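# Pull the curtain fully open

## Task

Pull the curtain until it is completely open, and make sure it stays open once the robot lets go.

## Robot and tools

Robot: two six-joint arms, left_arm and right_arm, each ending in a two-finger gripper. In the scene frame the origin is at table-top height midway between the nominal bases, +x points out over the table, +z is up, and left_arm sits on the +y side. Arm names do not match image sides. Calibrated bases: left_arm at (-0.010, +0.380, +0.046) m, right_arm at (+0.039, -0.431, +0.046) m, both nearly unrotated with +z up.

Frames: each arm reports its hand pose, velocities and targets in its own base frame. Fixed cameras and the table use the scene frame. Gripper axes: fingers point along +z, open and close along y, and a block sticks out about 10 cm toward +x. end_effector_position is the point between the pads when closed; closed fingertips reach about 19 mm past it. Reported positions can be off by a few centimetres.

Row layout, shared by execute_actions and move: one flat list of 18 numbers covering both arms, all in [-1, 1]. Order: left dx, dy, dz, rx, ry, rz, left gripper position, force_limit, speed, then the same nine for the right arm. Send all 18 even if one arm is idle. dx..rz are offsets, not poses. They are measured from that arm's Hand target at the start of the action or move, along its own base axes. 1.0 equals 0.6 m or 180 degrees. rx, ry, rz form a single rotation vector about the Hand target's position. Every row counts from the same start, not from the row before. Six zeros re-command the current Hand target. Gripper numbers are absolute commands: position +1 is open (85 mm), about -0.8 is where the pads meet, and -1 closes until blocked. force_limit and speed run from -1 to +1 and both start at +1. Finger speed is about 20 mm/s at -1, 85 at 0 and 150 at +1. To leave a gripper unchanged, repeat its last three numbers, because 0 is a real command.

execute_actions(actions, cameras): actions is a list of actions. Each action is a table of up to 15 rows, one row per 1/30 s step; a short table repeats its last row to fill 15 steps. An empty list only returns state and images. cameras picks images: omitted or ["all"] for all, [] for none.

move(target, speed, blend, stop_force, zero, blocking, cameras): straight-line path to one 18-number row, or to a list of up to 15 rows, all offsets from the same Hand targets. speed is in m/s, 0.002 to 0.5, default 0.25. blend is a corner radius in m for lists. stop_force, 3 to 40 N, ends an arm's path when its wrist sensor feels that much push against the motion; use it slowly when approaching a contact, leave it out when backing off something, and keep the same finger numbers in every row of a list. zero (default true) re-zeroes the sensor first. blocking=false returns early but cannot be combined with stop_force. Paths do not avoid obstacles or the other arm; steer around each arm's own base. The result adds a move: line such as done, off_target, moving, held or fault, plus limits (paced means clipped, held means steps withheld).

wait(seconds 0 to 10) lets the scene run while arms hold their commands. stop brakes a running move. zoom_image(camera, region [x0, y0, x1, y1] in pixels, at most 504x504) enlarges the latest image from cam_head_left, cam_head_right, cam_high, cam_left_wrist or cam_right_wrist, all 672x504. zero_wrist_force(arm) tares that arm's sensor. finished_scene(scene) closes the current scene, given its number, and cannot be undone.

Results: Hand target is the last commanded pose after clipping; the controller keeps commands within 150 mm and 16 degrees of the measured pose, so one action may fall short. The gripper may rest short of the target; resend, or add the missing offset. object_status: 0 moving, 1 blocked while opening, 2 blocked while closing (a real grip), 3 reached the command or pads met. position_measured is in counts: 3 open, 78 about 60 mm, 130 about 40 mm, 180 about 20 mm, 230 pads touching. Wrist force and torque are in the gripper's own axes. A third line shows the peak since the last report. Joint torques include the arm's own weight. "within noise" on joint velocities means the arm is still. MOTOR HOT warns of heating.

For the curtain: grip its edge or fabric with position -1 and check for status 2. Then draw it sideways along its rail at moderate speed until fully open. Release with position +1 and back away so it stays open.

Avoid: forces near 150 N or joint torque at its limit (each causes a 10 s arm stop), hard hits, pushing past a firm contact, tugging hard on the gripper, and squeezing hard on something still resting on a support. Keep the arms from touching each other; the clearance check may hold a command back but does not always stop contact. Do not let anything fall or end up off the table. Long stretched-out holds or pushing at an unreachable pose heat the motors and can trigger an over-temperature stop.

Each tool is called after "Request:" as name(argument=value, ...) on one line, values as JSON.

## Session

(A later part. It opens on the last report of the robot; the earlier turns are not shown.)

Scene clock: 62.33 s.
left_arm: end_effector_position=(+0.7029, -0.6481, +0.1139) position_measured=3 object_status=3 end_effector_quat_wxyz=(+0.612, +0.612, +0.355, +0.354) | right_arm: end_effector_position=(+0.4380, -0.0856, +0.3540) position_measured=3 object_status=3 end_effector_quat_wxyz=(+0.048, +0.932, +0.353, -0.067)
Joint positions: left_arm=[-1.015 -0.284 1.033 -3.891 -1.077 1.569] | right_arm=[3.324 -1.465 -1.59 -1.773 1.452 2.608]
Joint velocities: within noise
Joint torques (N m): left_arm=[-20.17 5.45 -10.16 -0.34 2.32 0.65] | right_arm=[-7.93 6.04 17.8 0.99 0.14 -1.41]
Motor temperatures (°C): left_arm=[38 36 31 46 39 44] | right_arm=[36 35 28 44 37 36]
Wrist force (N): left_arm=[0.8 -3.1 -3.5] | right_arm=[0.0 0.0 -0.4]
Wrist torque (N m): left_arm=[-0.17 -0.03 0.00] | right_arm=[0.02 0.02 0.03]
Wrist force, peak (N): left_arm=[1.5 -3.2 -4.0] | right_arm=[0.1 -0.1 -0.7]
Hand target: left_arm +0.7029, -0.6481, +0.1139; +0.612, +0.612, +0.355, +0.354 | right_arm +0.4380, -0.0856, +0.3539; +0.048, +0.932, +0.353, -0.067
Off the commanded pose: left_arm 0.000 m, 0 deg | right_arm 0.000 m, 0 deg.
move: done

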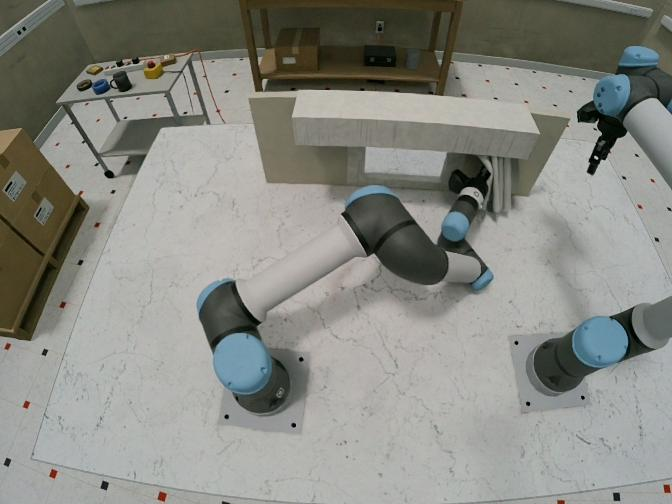

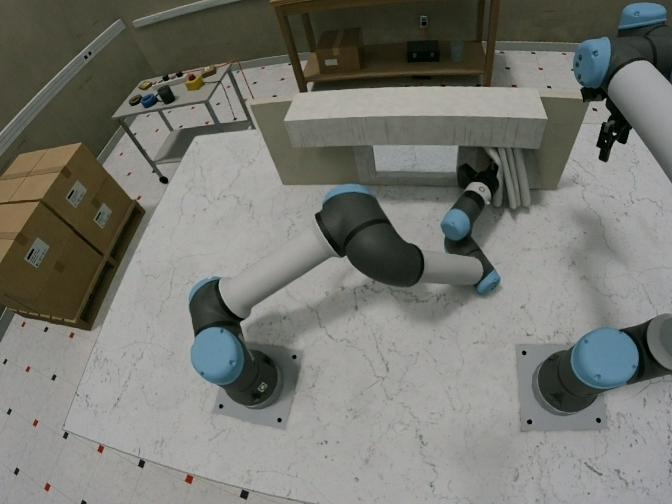

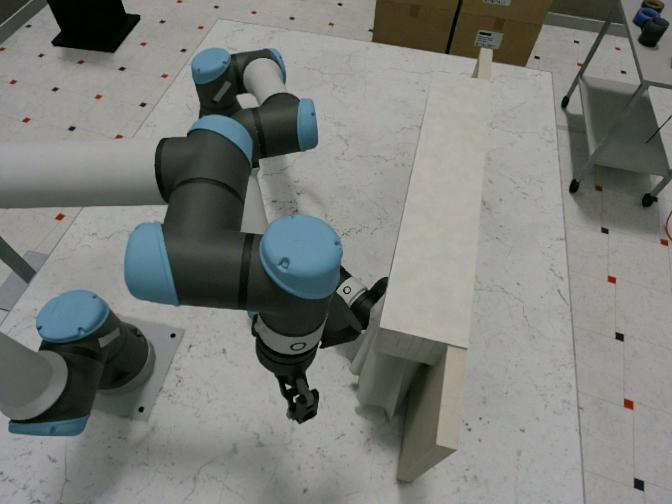

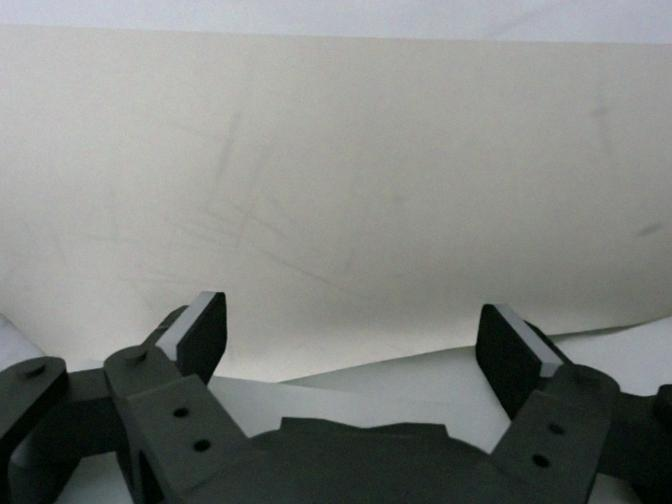

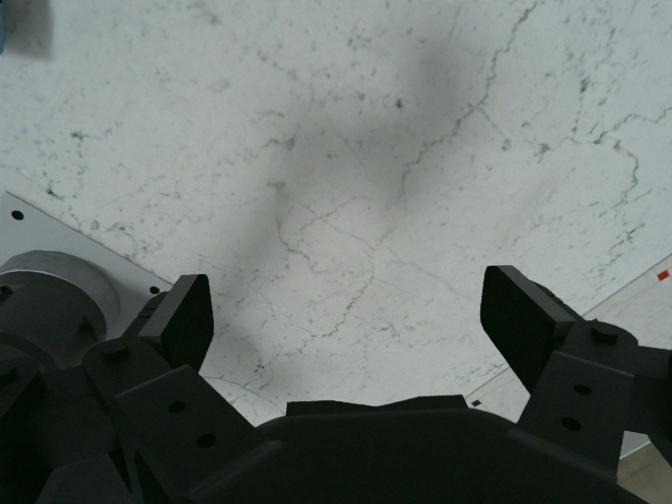

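Request:
move(target=[0.003,-0.1,0.03,0,0,0,1,1,1,0,0,0,0,0,0,1,1,1], speed=0.05, stop_force=10, cameras=["cam_left_wrist"])

Request:
move(target=[-0.05,0.1,0,0,0,0,1,1,1,0,0,0,0,0,0,1,1,1], speed=0.1, cameras=["cam_left_wrist"])

Request:
move(target=[-0.3,0.5,0,0,0,0,1,1,1,0,0,0,0,0,0,1,1,1])

Request:
zoom_image(camera="cam_head_right", region=[350, 110, 600, 220])

Scene clock: 65.13 s.
left_arm: end_effector_position=(+0.7047, -0.7081, +0.1319) position_measured=3 object_status=3 end_effector_quat_wxyz=(+0.612, +0.612, +0.355, +0.354) | right_arm: end_effector_position=(+0.4380, -0.0856, +0.3540) position_measured=3 object_status=3 end_effector_quat_wxyz=(+0.048, +0.932, +0.353, -0.067)
Joint positions: left_arm=[-1.055 -0.207 0.795 -3.729 -1.036 1.569] | right_arm=[3.324 -1.465 -1.59 -1.773 1.452 2.608]
Joint velocities: within noise
Joint torques (N m): left_arm=[-9.7 -44.9 -36.18 -0.86 2.38 0.5] | right_arm=[-7.46 6.09 14.23 1 0.06 -1.28]
Motor temperatures (°C): left_arm=[38 36 31 46 39 44] | right_arm=[36 35 28 44 37 36]
Wrist force (N): left_arm=[1.7 -3.2 -3.7] | right_arm=[-0.3 -0.3 -0.1]
Wrist torque (N m): left_arm=[-0.19 -0.09 -0.03] | right_arm=[-0.03 0.05 0.03]
Wrist force, peak (N): left_arm=[1.7 -3.5 -3.7] | right_arm=[-0.3 -0.1 -0.5]
Hand target: left_arm +0.7047, -0.7081, +0.1319; +0.612, +0.612, +0.355, +0.354 | right_arm +0.4380, -0.0856, +0.3539; +0.048, +0.932, +0.353, -0.067
Off the commanded pose: left_arm 0.000 m, 0 deg | right_arm 0.000 m, 0 deg.
move: done
Images, in order (width x height): cam_left_wrist 672x504.

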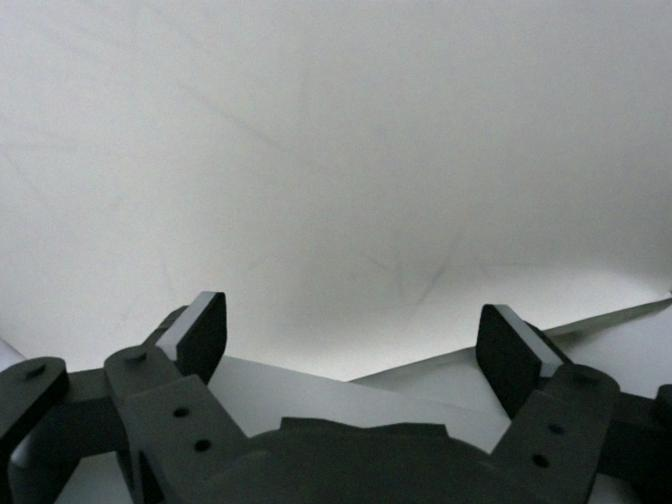

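Scene clock: 66.43 s.
left_arm: end_effector_position=(+0.6747, -0.6481, +0.1319) position_measured=3 object_status=3 end_effector_quat_wxyz=(+0.612, +0.612, +0.355, +0.354) | right_arm: end_effector_position=(+0.4380, -0.0856, +0.3540) position_measured=3 object_status=3 end_effector_quat_wxyz=(+0.048, +0.932, +0.353, -0.067)
Joint positions: left_arm=[-1.05 -0.354 1.139 -3.927 -1.042 1.569] | right_arm=[3.324 -1.465 -1.59 -1.773 1.452 2.608]
Joint velocities: within noise
Joint torques (N m): left_arm=[-4.22 -78.27 0.48 -3.73 -2.15 -0.47] | right_arm=[-7.7 7.38 11.87 0.92 0.1 -1.19]
Motor temperatures (°C): left_arm=[38 36 31 46 39 44] | right_arm=[36 35 28 44 37 36]
Wrist force (N): left_arm=[0.9 -3.2 -3.3] | right_arm=[-0.2 -0.1 -0.1]
Wrist torque (N m): left_arm=[-0.17 -0.05 0.02] | right_arm=[0.00 0.05 0.02]
Wrist force, peak (N): left_arm=[1.1 -3.2 -4.0] | right_arm=[-0.3 0.0 -0.5]
Hand target: left_arm +0.6747, -0.6481, +0.1319; +0.612, +0.612, +0.355, +0.354 | right_arm +0.4380, -0.0856, +0.3539; +0.048, +0.932, +0.353, -0.067
Off the commanded pose: left_arm 0.000 m, 0 deg | right_arm 0.000 m, 0 deg.
move: done
Images, in order (width x height): cam_left_wrist 672x504.

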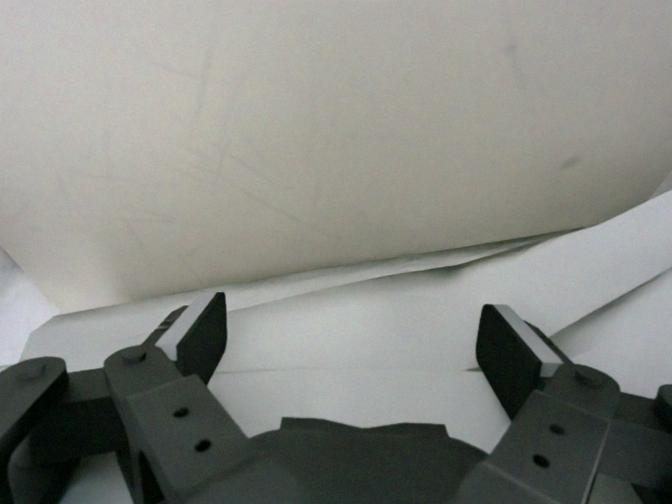

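Scene clock: 68.53 s.
left_arm: end_effector_position=(+0.4947, -0.3482, +0.1320) position_measured=3 object_status=3 end_effector_quat_wxyz=(+0.612, +0.612, +0.355, +0.354) | right_arm: end_effector_position=(+0.4380, -0.0856, +0.3540) position_measured=3 object_status=3 end_effector_quat_wxyz=(+0.048, +0.932, +0.353, -0.067)
Joint positions: left_arm=[-1.072 -0.664 2.264 -4.741 -1.02 1.569] | right_arm=[3.324 -1.465 -1.59 -1.773 1.452 2.608]
Joint velocities: within noise
Joint torques (N m): left_arm=[-9.49 -22.39 12.37 -3.86 2.52 0.77] | right_arm=[-7.48 5.75 8.62 1.01 0.14 -1.13]
Motor temperatures (°C): left_arm=[38 36 31 46 39 44] | right_arm=[36 35 28 44 37 36]
Wrist force (N): left_arm=[0.6 -2.9 -3.5] | right_arm=[-0.1 -0.2 -0.3]
Wrist torque (N m): left_arm=[-0.17 -0.02 0.01] | right_arm=[-0.01 0.03 0.03]
Wrist force, peak (N): left_arm=[1.6 -3.0 -4.8] | right_arm=[-0.2 -0.3 -0.5]
Hand target: left_arm +0.4947, -0.3481, +0.1319; +0.612, +0.612, +0.355, +0.354 | right_arm +0.4380, -0.0856, +0.3539; +0.048, +0.932, +0.353, -0.067
Off the commanded pose: left_arm 0.000 m, 0 deg | right_arm 0.000 m, 0 deg.
move: done

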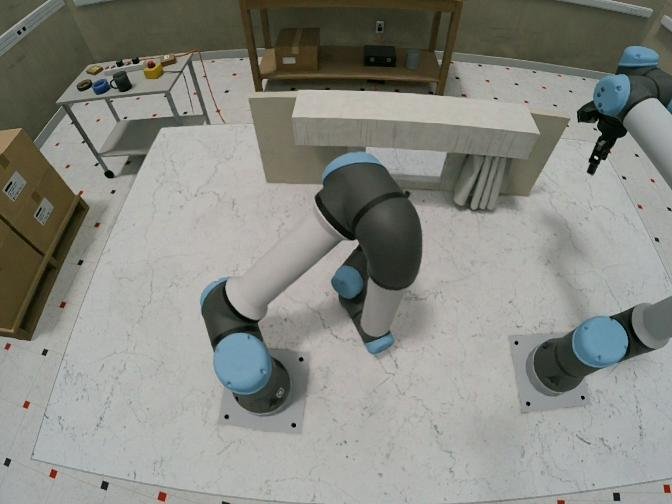

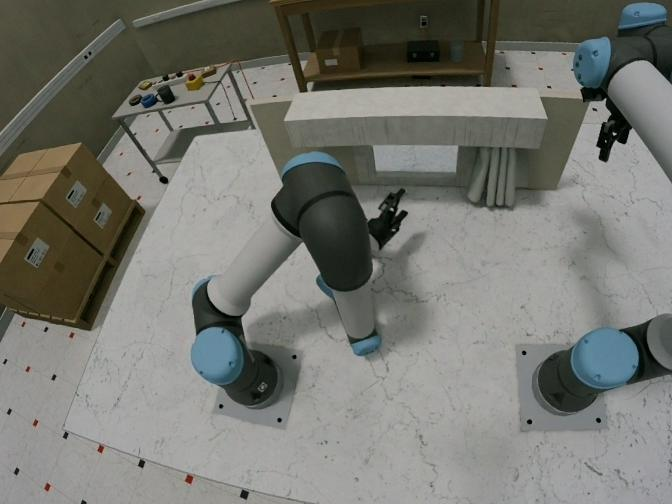

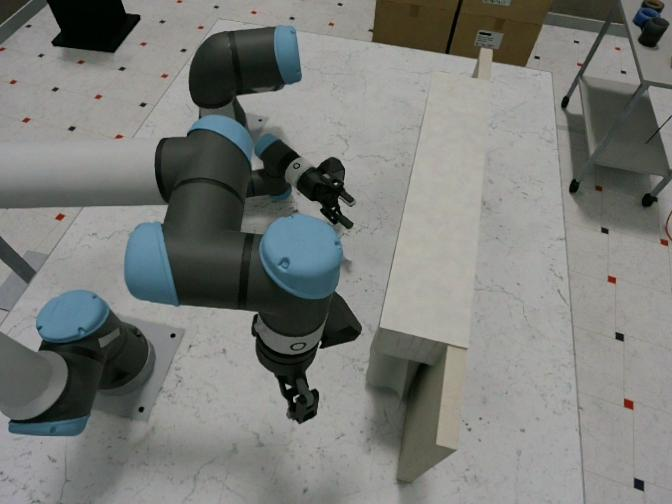

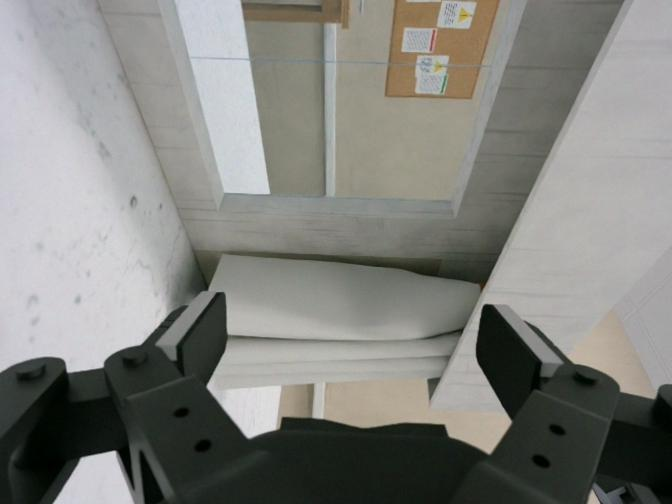

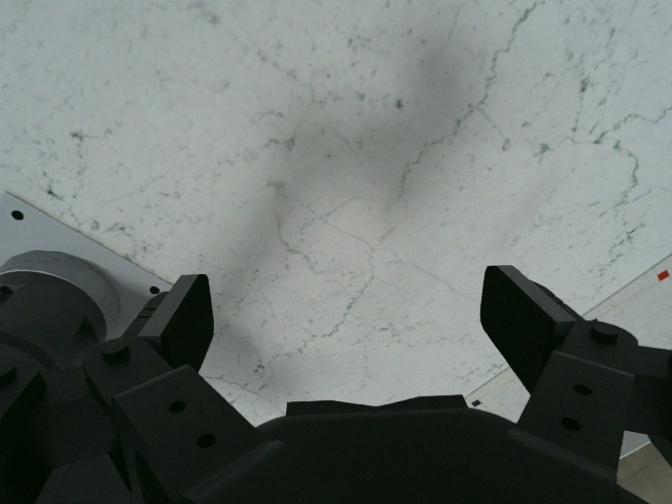

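Scaled by 2.016 from the camera's 672x504 image, which has a finer 960x720 frame.

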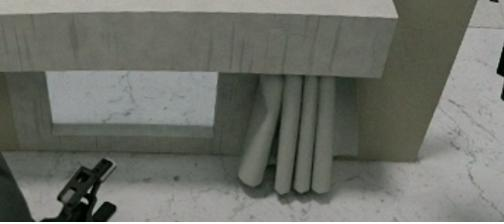

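Request:
move(target=[[0.26,-0.26,0.072,0,0,0,-1,1,1,0,0,0,0,0,0,1,1,1],[0.345,-0.32,0.072,0,0,0,-1,1,1,0,0,0,0,0,0,1,1,1],[0.348,-0.63,0.072,0,0,0,-1,1,1,0,0,0,0,0,0,1,1,1]], speed=[0.25,0.12,0.08], blend=0.02, stop_force=12)

Request:
zoom_image(camera="cam_head_right", region=[350, 110, 600, 220])

Scene clock: 73.83 s.
left_arm: end_effector_position=(+0.7035, -0.7261, +0.1751) position_measured=234 object_status=3 end_effector_quat_wxyz=(+0.612, +0.612, +0.355, +0.354) | right_arm: end_effector_position=(+0.4380, -0.0856, +0.3539) position_measured=3 object_status=3 end_effector_quat_wxyz=(+0.048, +0.932, +0.353, -0.067)
Joint positions: left_arm=[-1.069 -0.244 0.749 -3.646 -1.023 1.569] | right_arm=[3.324 -1.465 -1.59 -1.773 1.452 2.608]
Joint velocities: within noise
Joint torques (N m): left_arm=[-10.72 -45.9 -38.09 -0.67 2 0.74] | right_arm=[-7.38 6.57 7.44 1.05 0.05 -1.07]
Motor temperatures (°C): left_arm=[38 36 31 46 39 44] | right_arm=[36 35 28 44 37 36]
Wrist force (N): left_arm=[2.7 -4.4 -5.0] | right_arm=[-0.1 -0.1 -0.1]
Wrist torque (N m): left_arm=[-0.23 -0.13 -0.02] | right_arm=[0.00 0.03 0.02]
Wrist force, peak (N): left_arm=[3.3 -5.4 -3.7] | right_arm=[-0.5 -0.3 -0.4]
Hand target: left_arm +0.7035, -0.7261, +0.1751; +0.612, +0.612, +0.355, +0.354 | right_arm +0.4380, -0.0856, +0.3539; +0.048, +0.932, +0.353, -0.067
Off the commanded pose: left_arm 0.000 m, 0 deg | right_arm 0.000 m, 0 deg.
move: done

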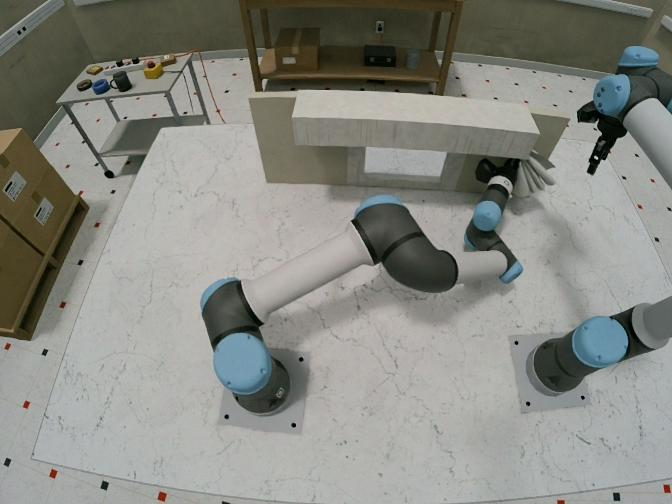

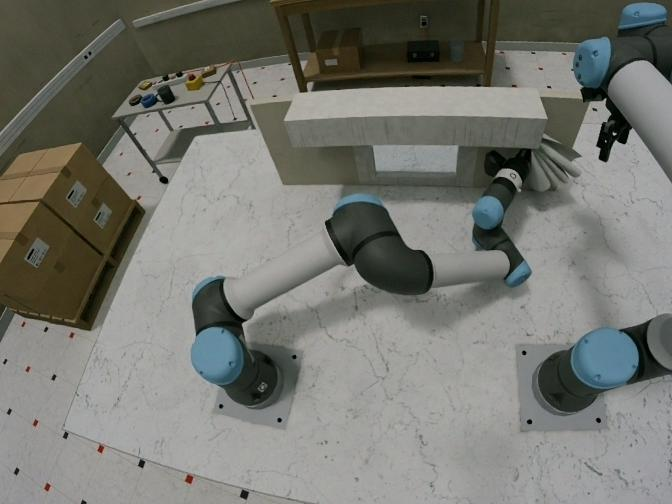

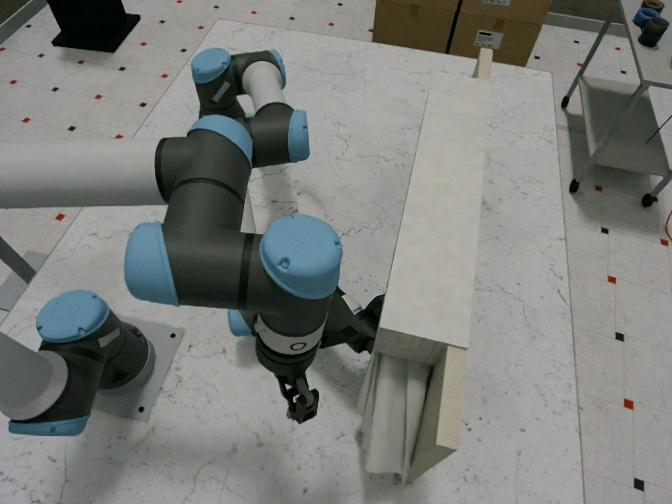

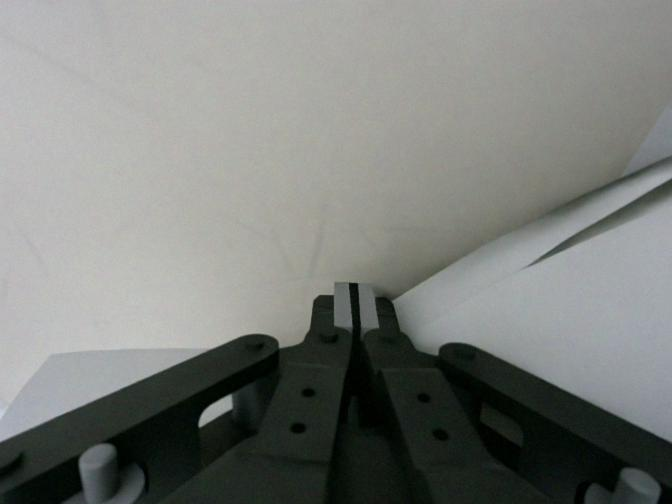

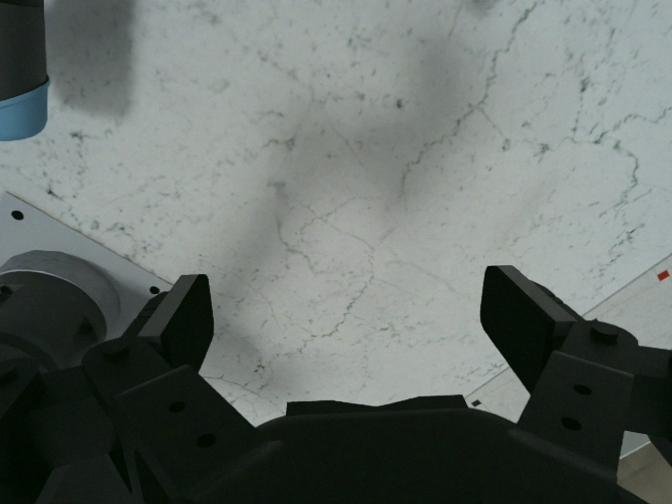

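Scaled by 2.016 from the camera's 672x504 image, which has a finer 960x720 frame.

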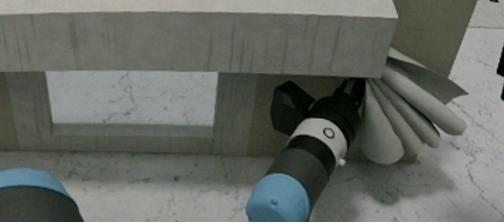

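Fully compressed. Retreat gently so it swings back softly.

Request:
move(target=[[-0.03,0.2,-0.04,0,0,0,-1,1,1,0,0,0,0,0,0,1,1,1],[-0.3,0.4,-0.04,0,0,0,-1,1,1,0,0,0,0,0,0,1,1,1]], speed=[0.12,0.25], blend=0.02)

Request:
zoom_image(camera="cam_head_right", region=[350, 110, 600, 220])

Scene clock: 76.70 s.
left_arm: end_effector_position=(+0.5235, -0.4861, +0.1511) position_measured=234 object_status=3 end_effector_quat_wxyz=(+0.612, +0.612, +0.355, +0.354) | right_arm: end_effector_position=(+0.4380, -0.0856, +0.3539) position_measured=3 object_status=3 end_effector_quat_wxyz=(+0.048, +0.932, +0.353, -0.067)
Joint positions: left_arm=[-1.162 -0.67 1.943 -4.414 -0.93 1.569] | right_arm=[3.324 -1.465 -1.59 -1.773 1.452 2.608]
Joint velocities: within noise
Joint torques (N m): left_arm=[-9.24 -58.21 6.36 -3.91 2.76 0.16] | right_arm=[-8.09 6.93 6.82 0.93 -0.02 -0.96]
Motor temperatures (°C): left_arm=[38 36 31 46 39 44] | right_arm=[36 35 28 44 37 36]
Wrist force (N): left_arm=[0.7 -3.0 -3.2] | right_arm=[-0.2 -0.1 -0.3]
Wrist torque (N m): left_arm=[-0.17 -0.03 0.02] | right_arm=[0.00 0.05 0.03]
Wrist force, peak (N): left_arm=[2.7 -4.5 -5.0] | right_arm=[-0.1 -0.2 -0.5]
Hand target: left_arm +0.5235, -0.4861, +0.1511; +0.612, +0.612, +0.355, +0.354 | right_arm +0.4380, -0.0856, +0.3539; +0.048, +0.932, +0.353, -0.067
Off the commanded pose: left_arm 0.000 m, 0 deg | right_arm 0.000 m, 0 deg.
move: done

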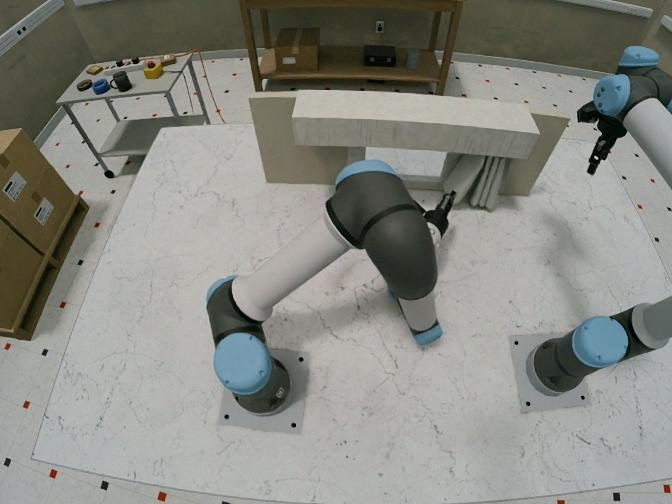

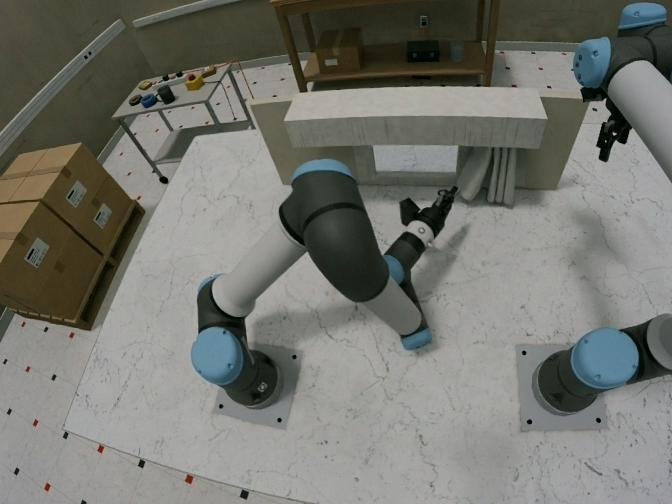

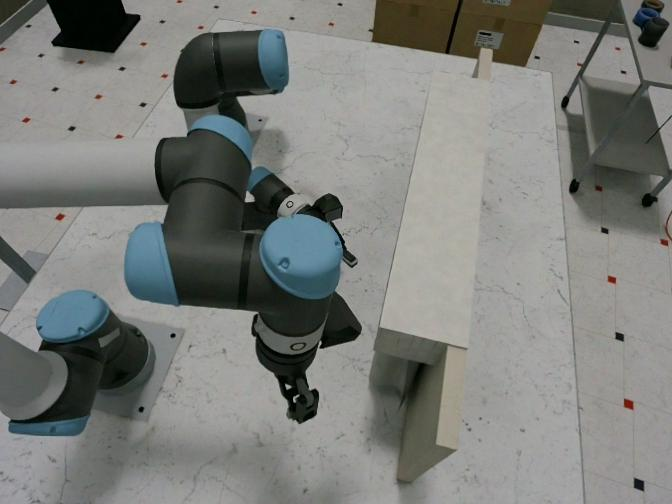

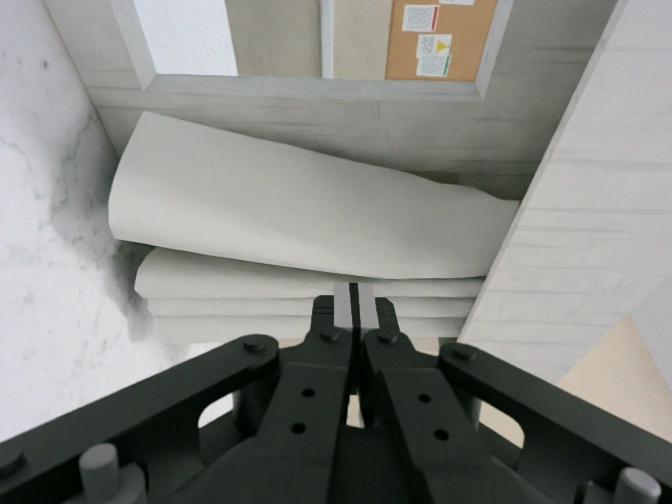

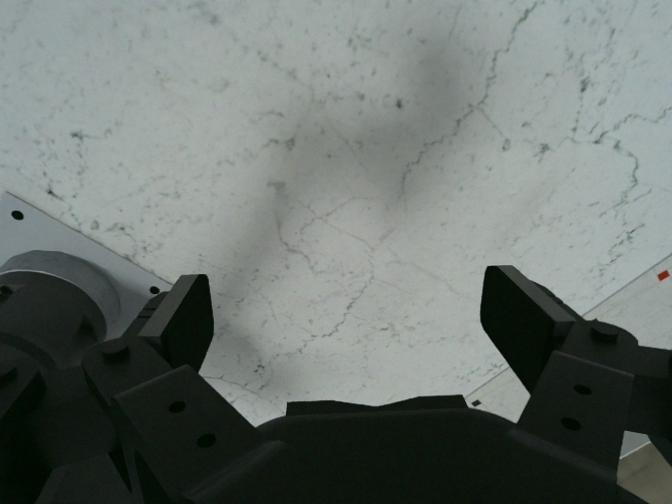

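Scaled by 2.016 from the camera's 672x504 image, which has a finer 960x720 frame.

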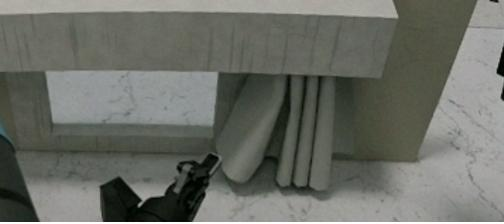

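Request:
wait(seconds=3, cameras=["cam_head_right","cam_left_wrist"])

Request:
zoom_image(camera="cam_head_right", region=[350, 110, 600, 220])

Scene clock: 79.83 s.
left_arm: end_effector_position=(+0.5235, -0.4861, +0.1511) position_measured=234 object_status=3 end_effector_quat_wxyz=(+0.612, +0.612, +0.355, +0.354) | right_arm: end_effector_position=(+0.4380, -0.0856, +0.3539) position_measured=3 object_status=3 end_effector_quat_wxyz=(+0.048, +0.932, +0.353, -0.067)
Joint positions: left_arm=[-1.162 -0.67 1.943 -4.414 -0.93 1.569] | right_arm=[3.324 -1.465 -1.59 -1.773 1.452 2.608]
Joint velocities: within noise
Joint torques (N m): left_arm=[-8.21 -57.82 4.52 -2.83 2.21 0.67] | right_arm=[-7.36 7.3 8.17 1.06 0.11 -1]
Motor temperatures (°C): left_arm=[38 36 31 46 39 44] | right_arm=[36 35 28 44 37 36]
Wrist force (N): left_arm=[0.7 -3.1 -3.2] | right_arm=[-0.1 0.0 -0.3]
Wrist torque (N m): left_arm=[-0.18 -0.03 0.01] | right_arm=[0.01 0.03 0.02]
Wrist force, peak (N): left_arm=[0.5 -3.1 -3.4] | right_arm=[-0.4 -0.2 -0.6]
Hand target: left_arm +0.5235, -0.4861, +0.1511; +0.612, +0.612, +0.355, +0.354 | right_arm +0.4380, -0.0856, +0.3539; +0.048, +0.932, +0.353, -0.067
Tool commands: left_gripper/position=-1.0 left_gripper/force_limit=+1.0 left_gripper/speed=+1.0 right_gripper/position=+1.0 right_gripper/force_limit=+1.0 right_gripper/speed=+1.0
Off the commanded pose: left_arm 0.000 m, 0 deg | right_arm 0.000 m, 0 deg.
wait: 3.00 s; at rest by 0.03 s
Images, in order (width x height): cam_head_right 672x504, cam_left_wrist 672x504.

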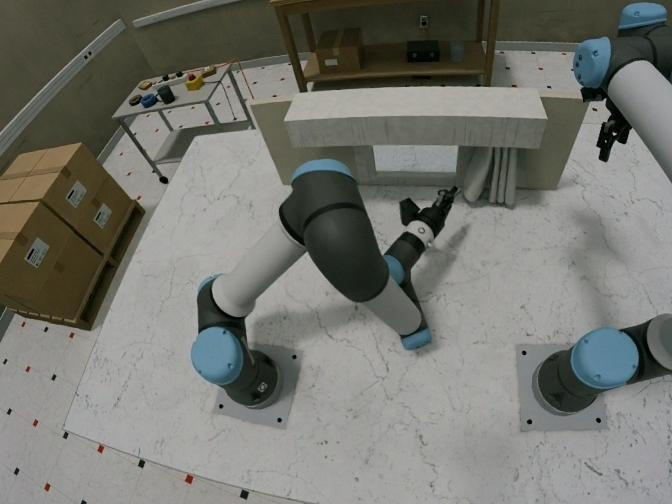

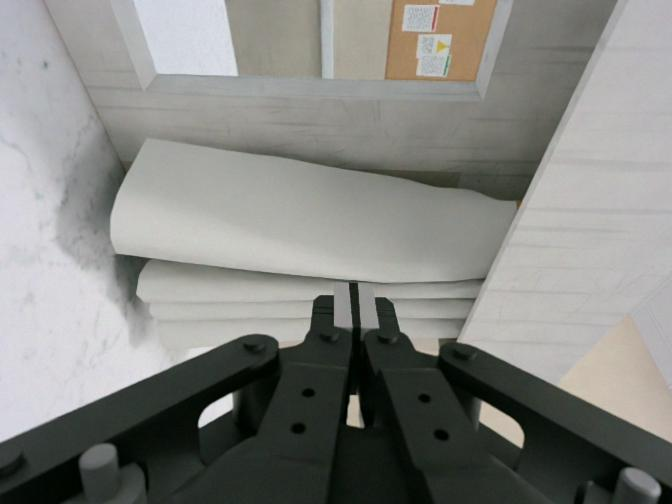

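Scaled by 2.016 from the camera's 672x504 image, which has a finer 960x720 frame.

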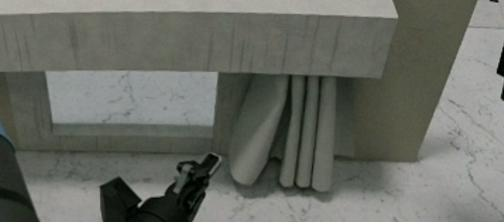

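Request:
wait(seconds=5, cameras=["cam_left_wrist"])

Request:
finished_scene(scene=1)

Scene clock: 85.23 s.
left_arm: end_effector_position=(+0.5235, -0.4861, +0.1511) position_measured=234 object_status=3 end_effector_quat_wxyz=(+0.612, +0.612, +0.355, +0.354) | right_arm: end_effector_position=(+0.4380, -0.0856, +0.3539) position_measured=3 object_status=3 end_effector_quat_wxyz=(+0.048, +0.932, +0.353, -0.067)
Joint positions: left_arm=[-1.162 -0.67 1.943 -4.414 -0.93 1.569] | right_arm=[3.324 -1.465 -1.59 -1.773 1.452 2.608]
Joint velocities: within noise
Joint torques (N m): left_arm=[-8.52 -56.42 0.09 -1.57 1.07 0.65] | right_arm=[-7.22 7.59 9.32 1.09 0.02 -0.72]
Motor temperatures (°C): left_arm=[38 36 31 46 39 44] | right_arm=[36 35 28 44 37 36]
Wrist force (N): left_arm=[0.6 -3.0 -3.2] | right_arm=[0.0 0.0 -0.4]
Wrist torque (N m): left_arm=[-0.17 -0.01 0.02] | right_arm=[0.02 0.00 0.03]
Wrist force, peak (N): left_arm=[0.7 -3.3 -3.3] | right_arm=[-0.2 0.0 -0.5]
Hand target: left_arm +0.5235, -0.4861, +0.1511; +0.612, +0.612, +0.355, +0.354 | right_arm +0.4380, -0.0856, +0.3539; +0.048, +0.932, +0.353, -0.067
Tool commands: left_gripper/position=-1.0 left_gripper/force_limit=+1.0 left_gripper/speed=+1.0 right_gripper/position=+1.0 right_gripper/force_limit=+1.0 right_gripper/speed=+1.0
Off the commanded pose: left_arm 0.000 m, 0 deg | right_arm 0.000 m, 0 deg.
wait: 5.00 s; at rest from the start
Images, in order (width x height): cam_left_wrist 672x504.

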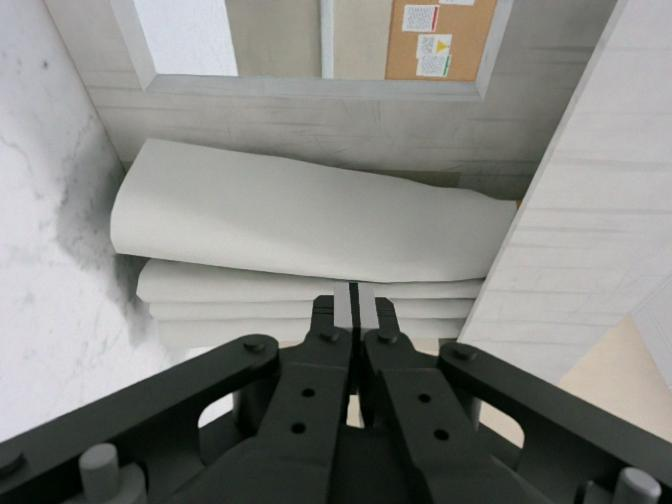

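The scene is finished: the task was done.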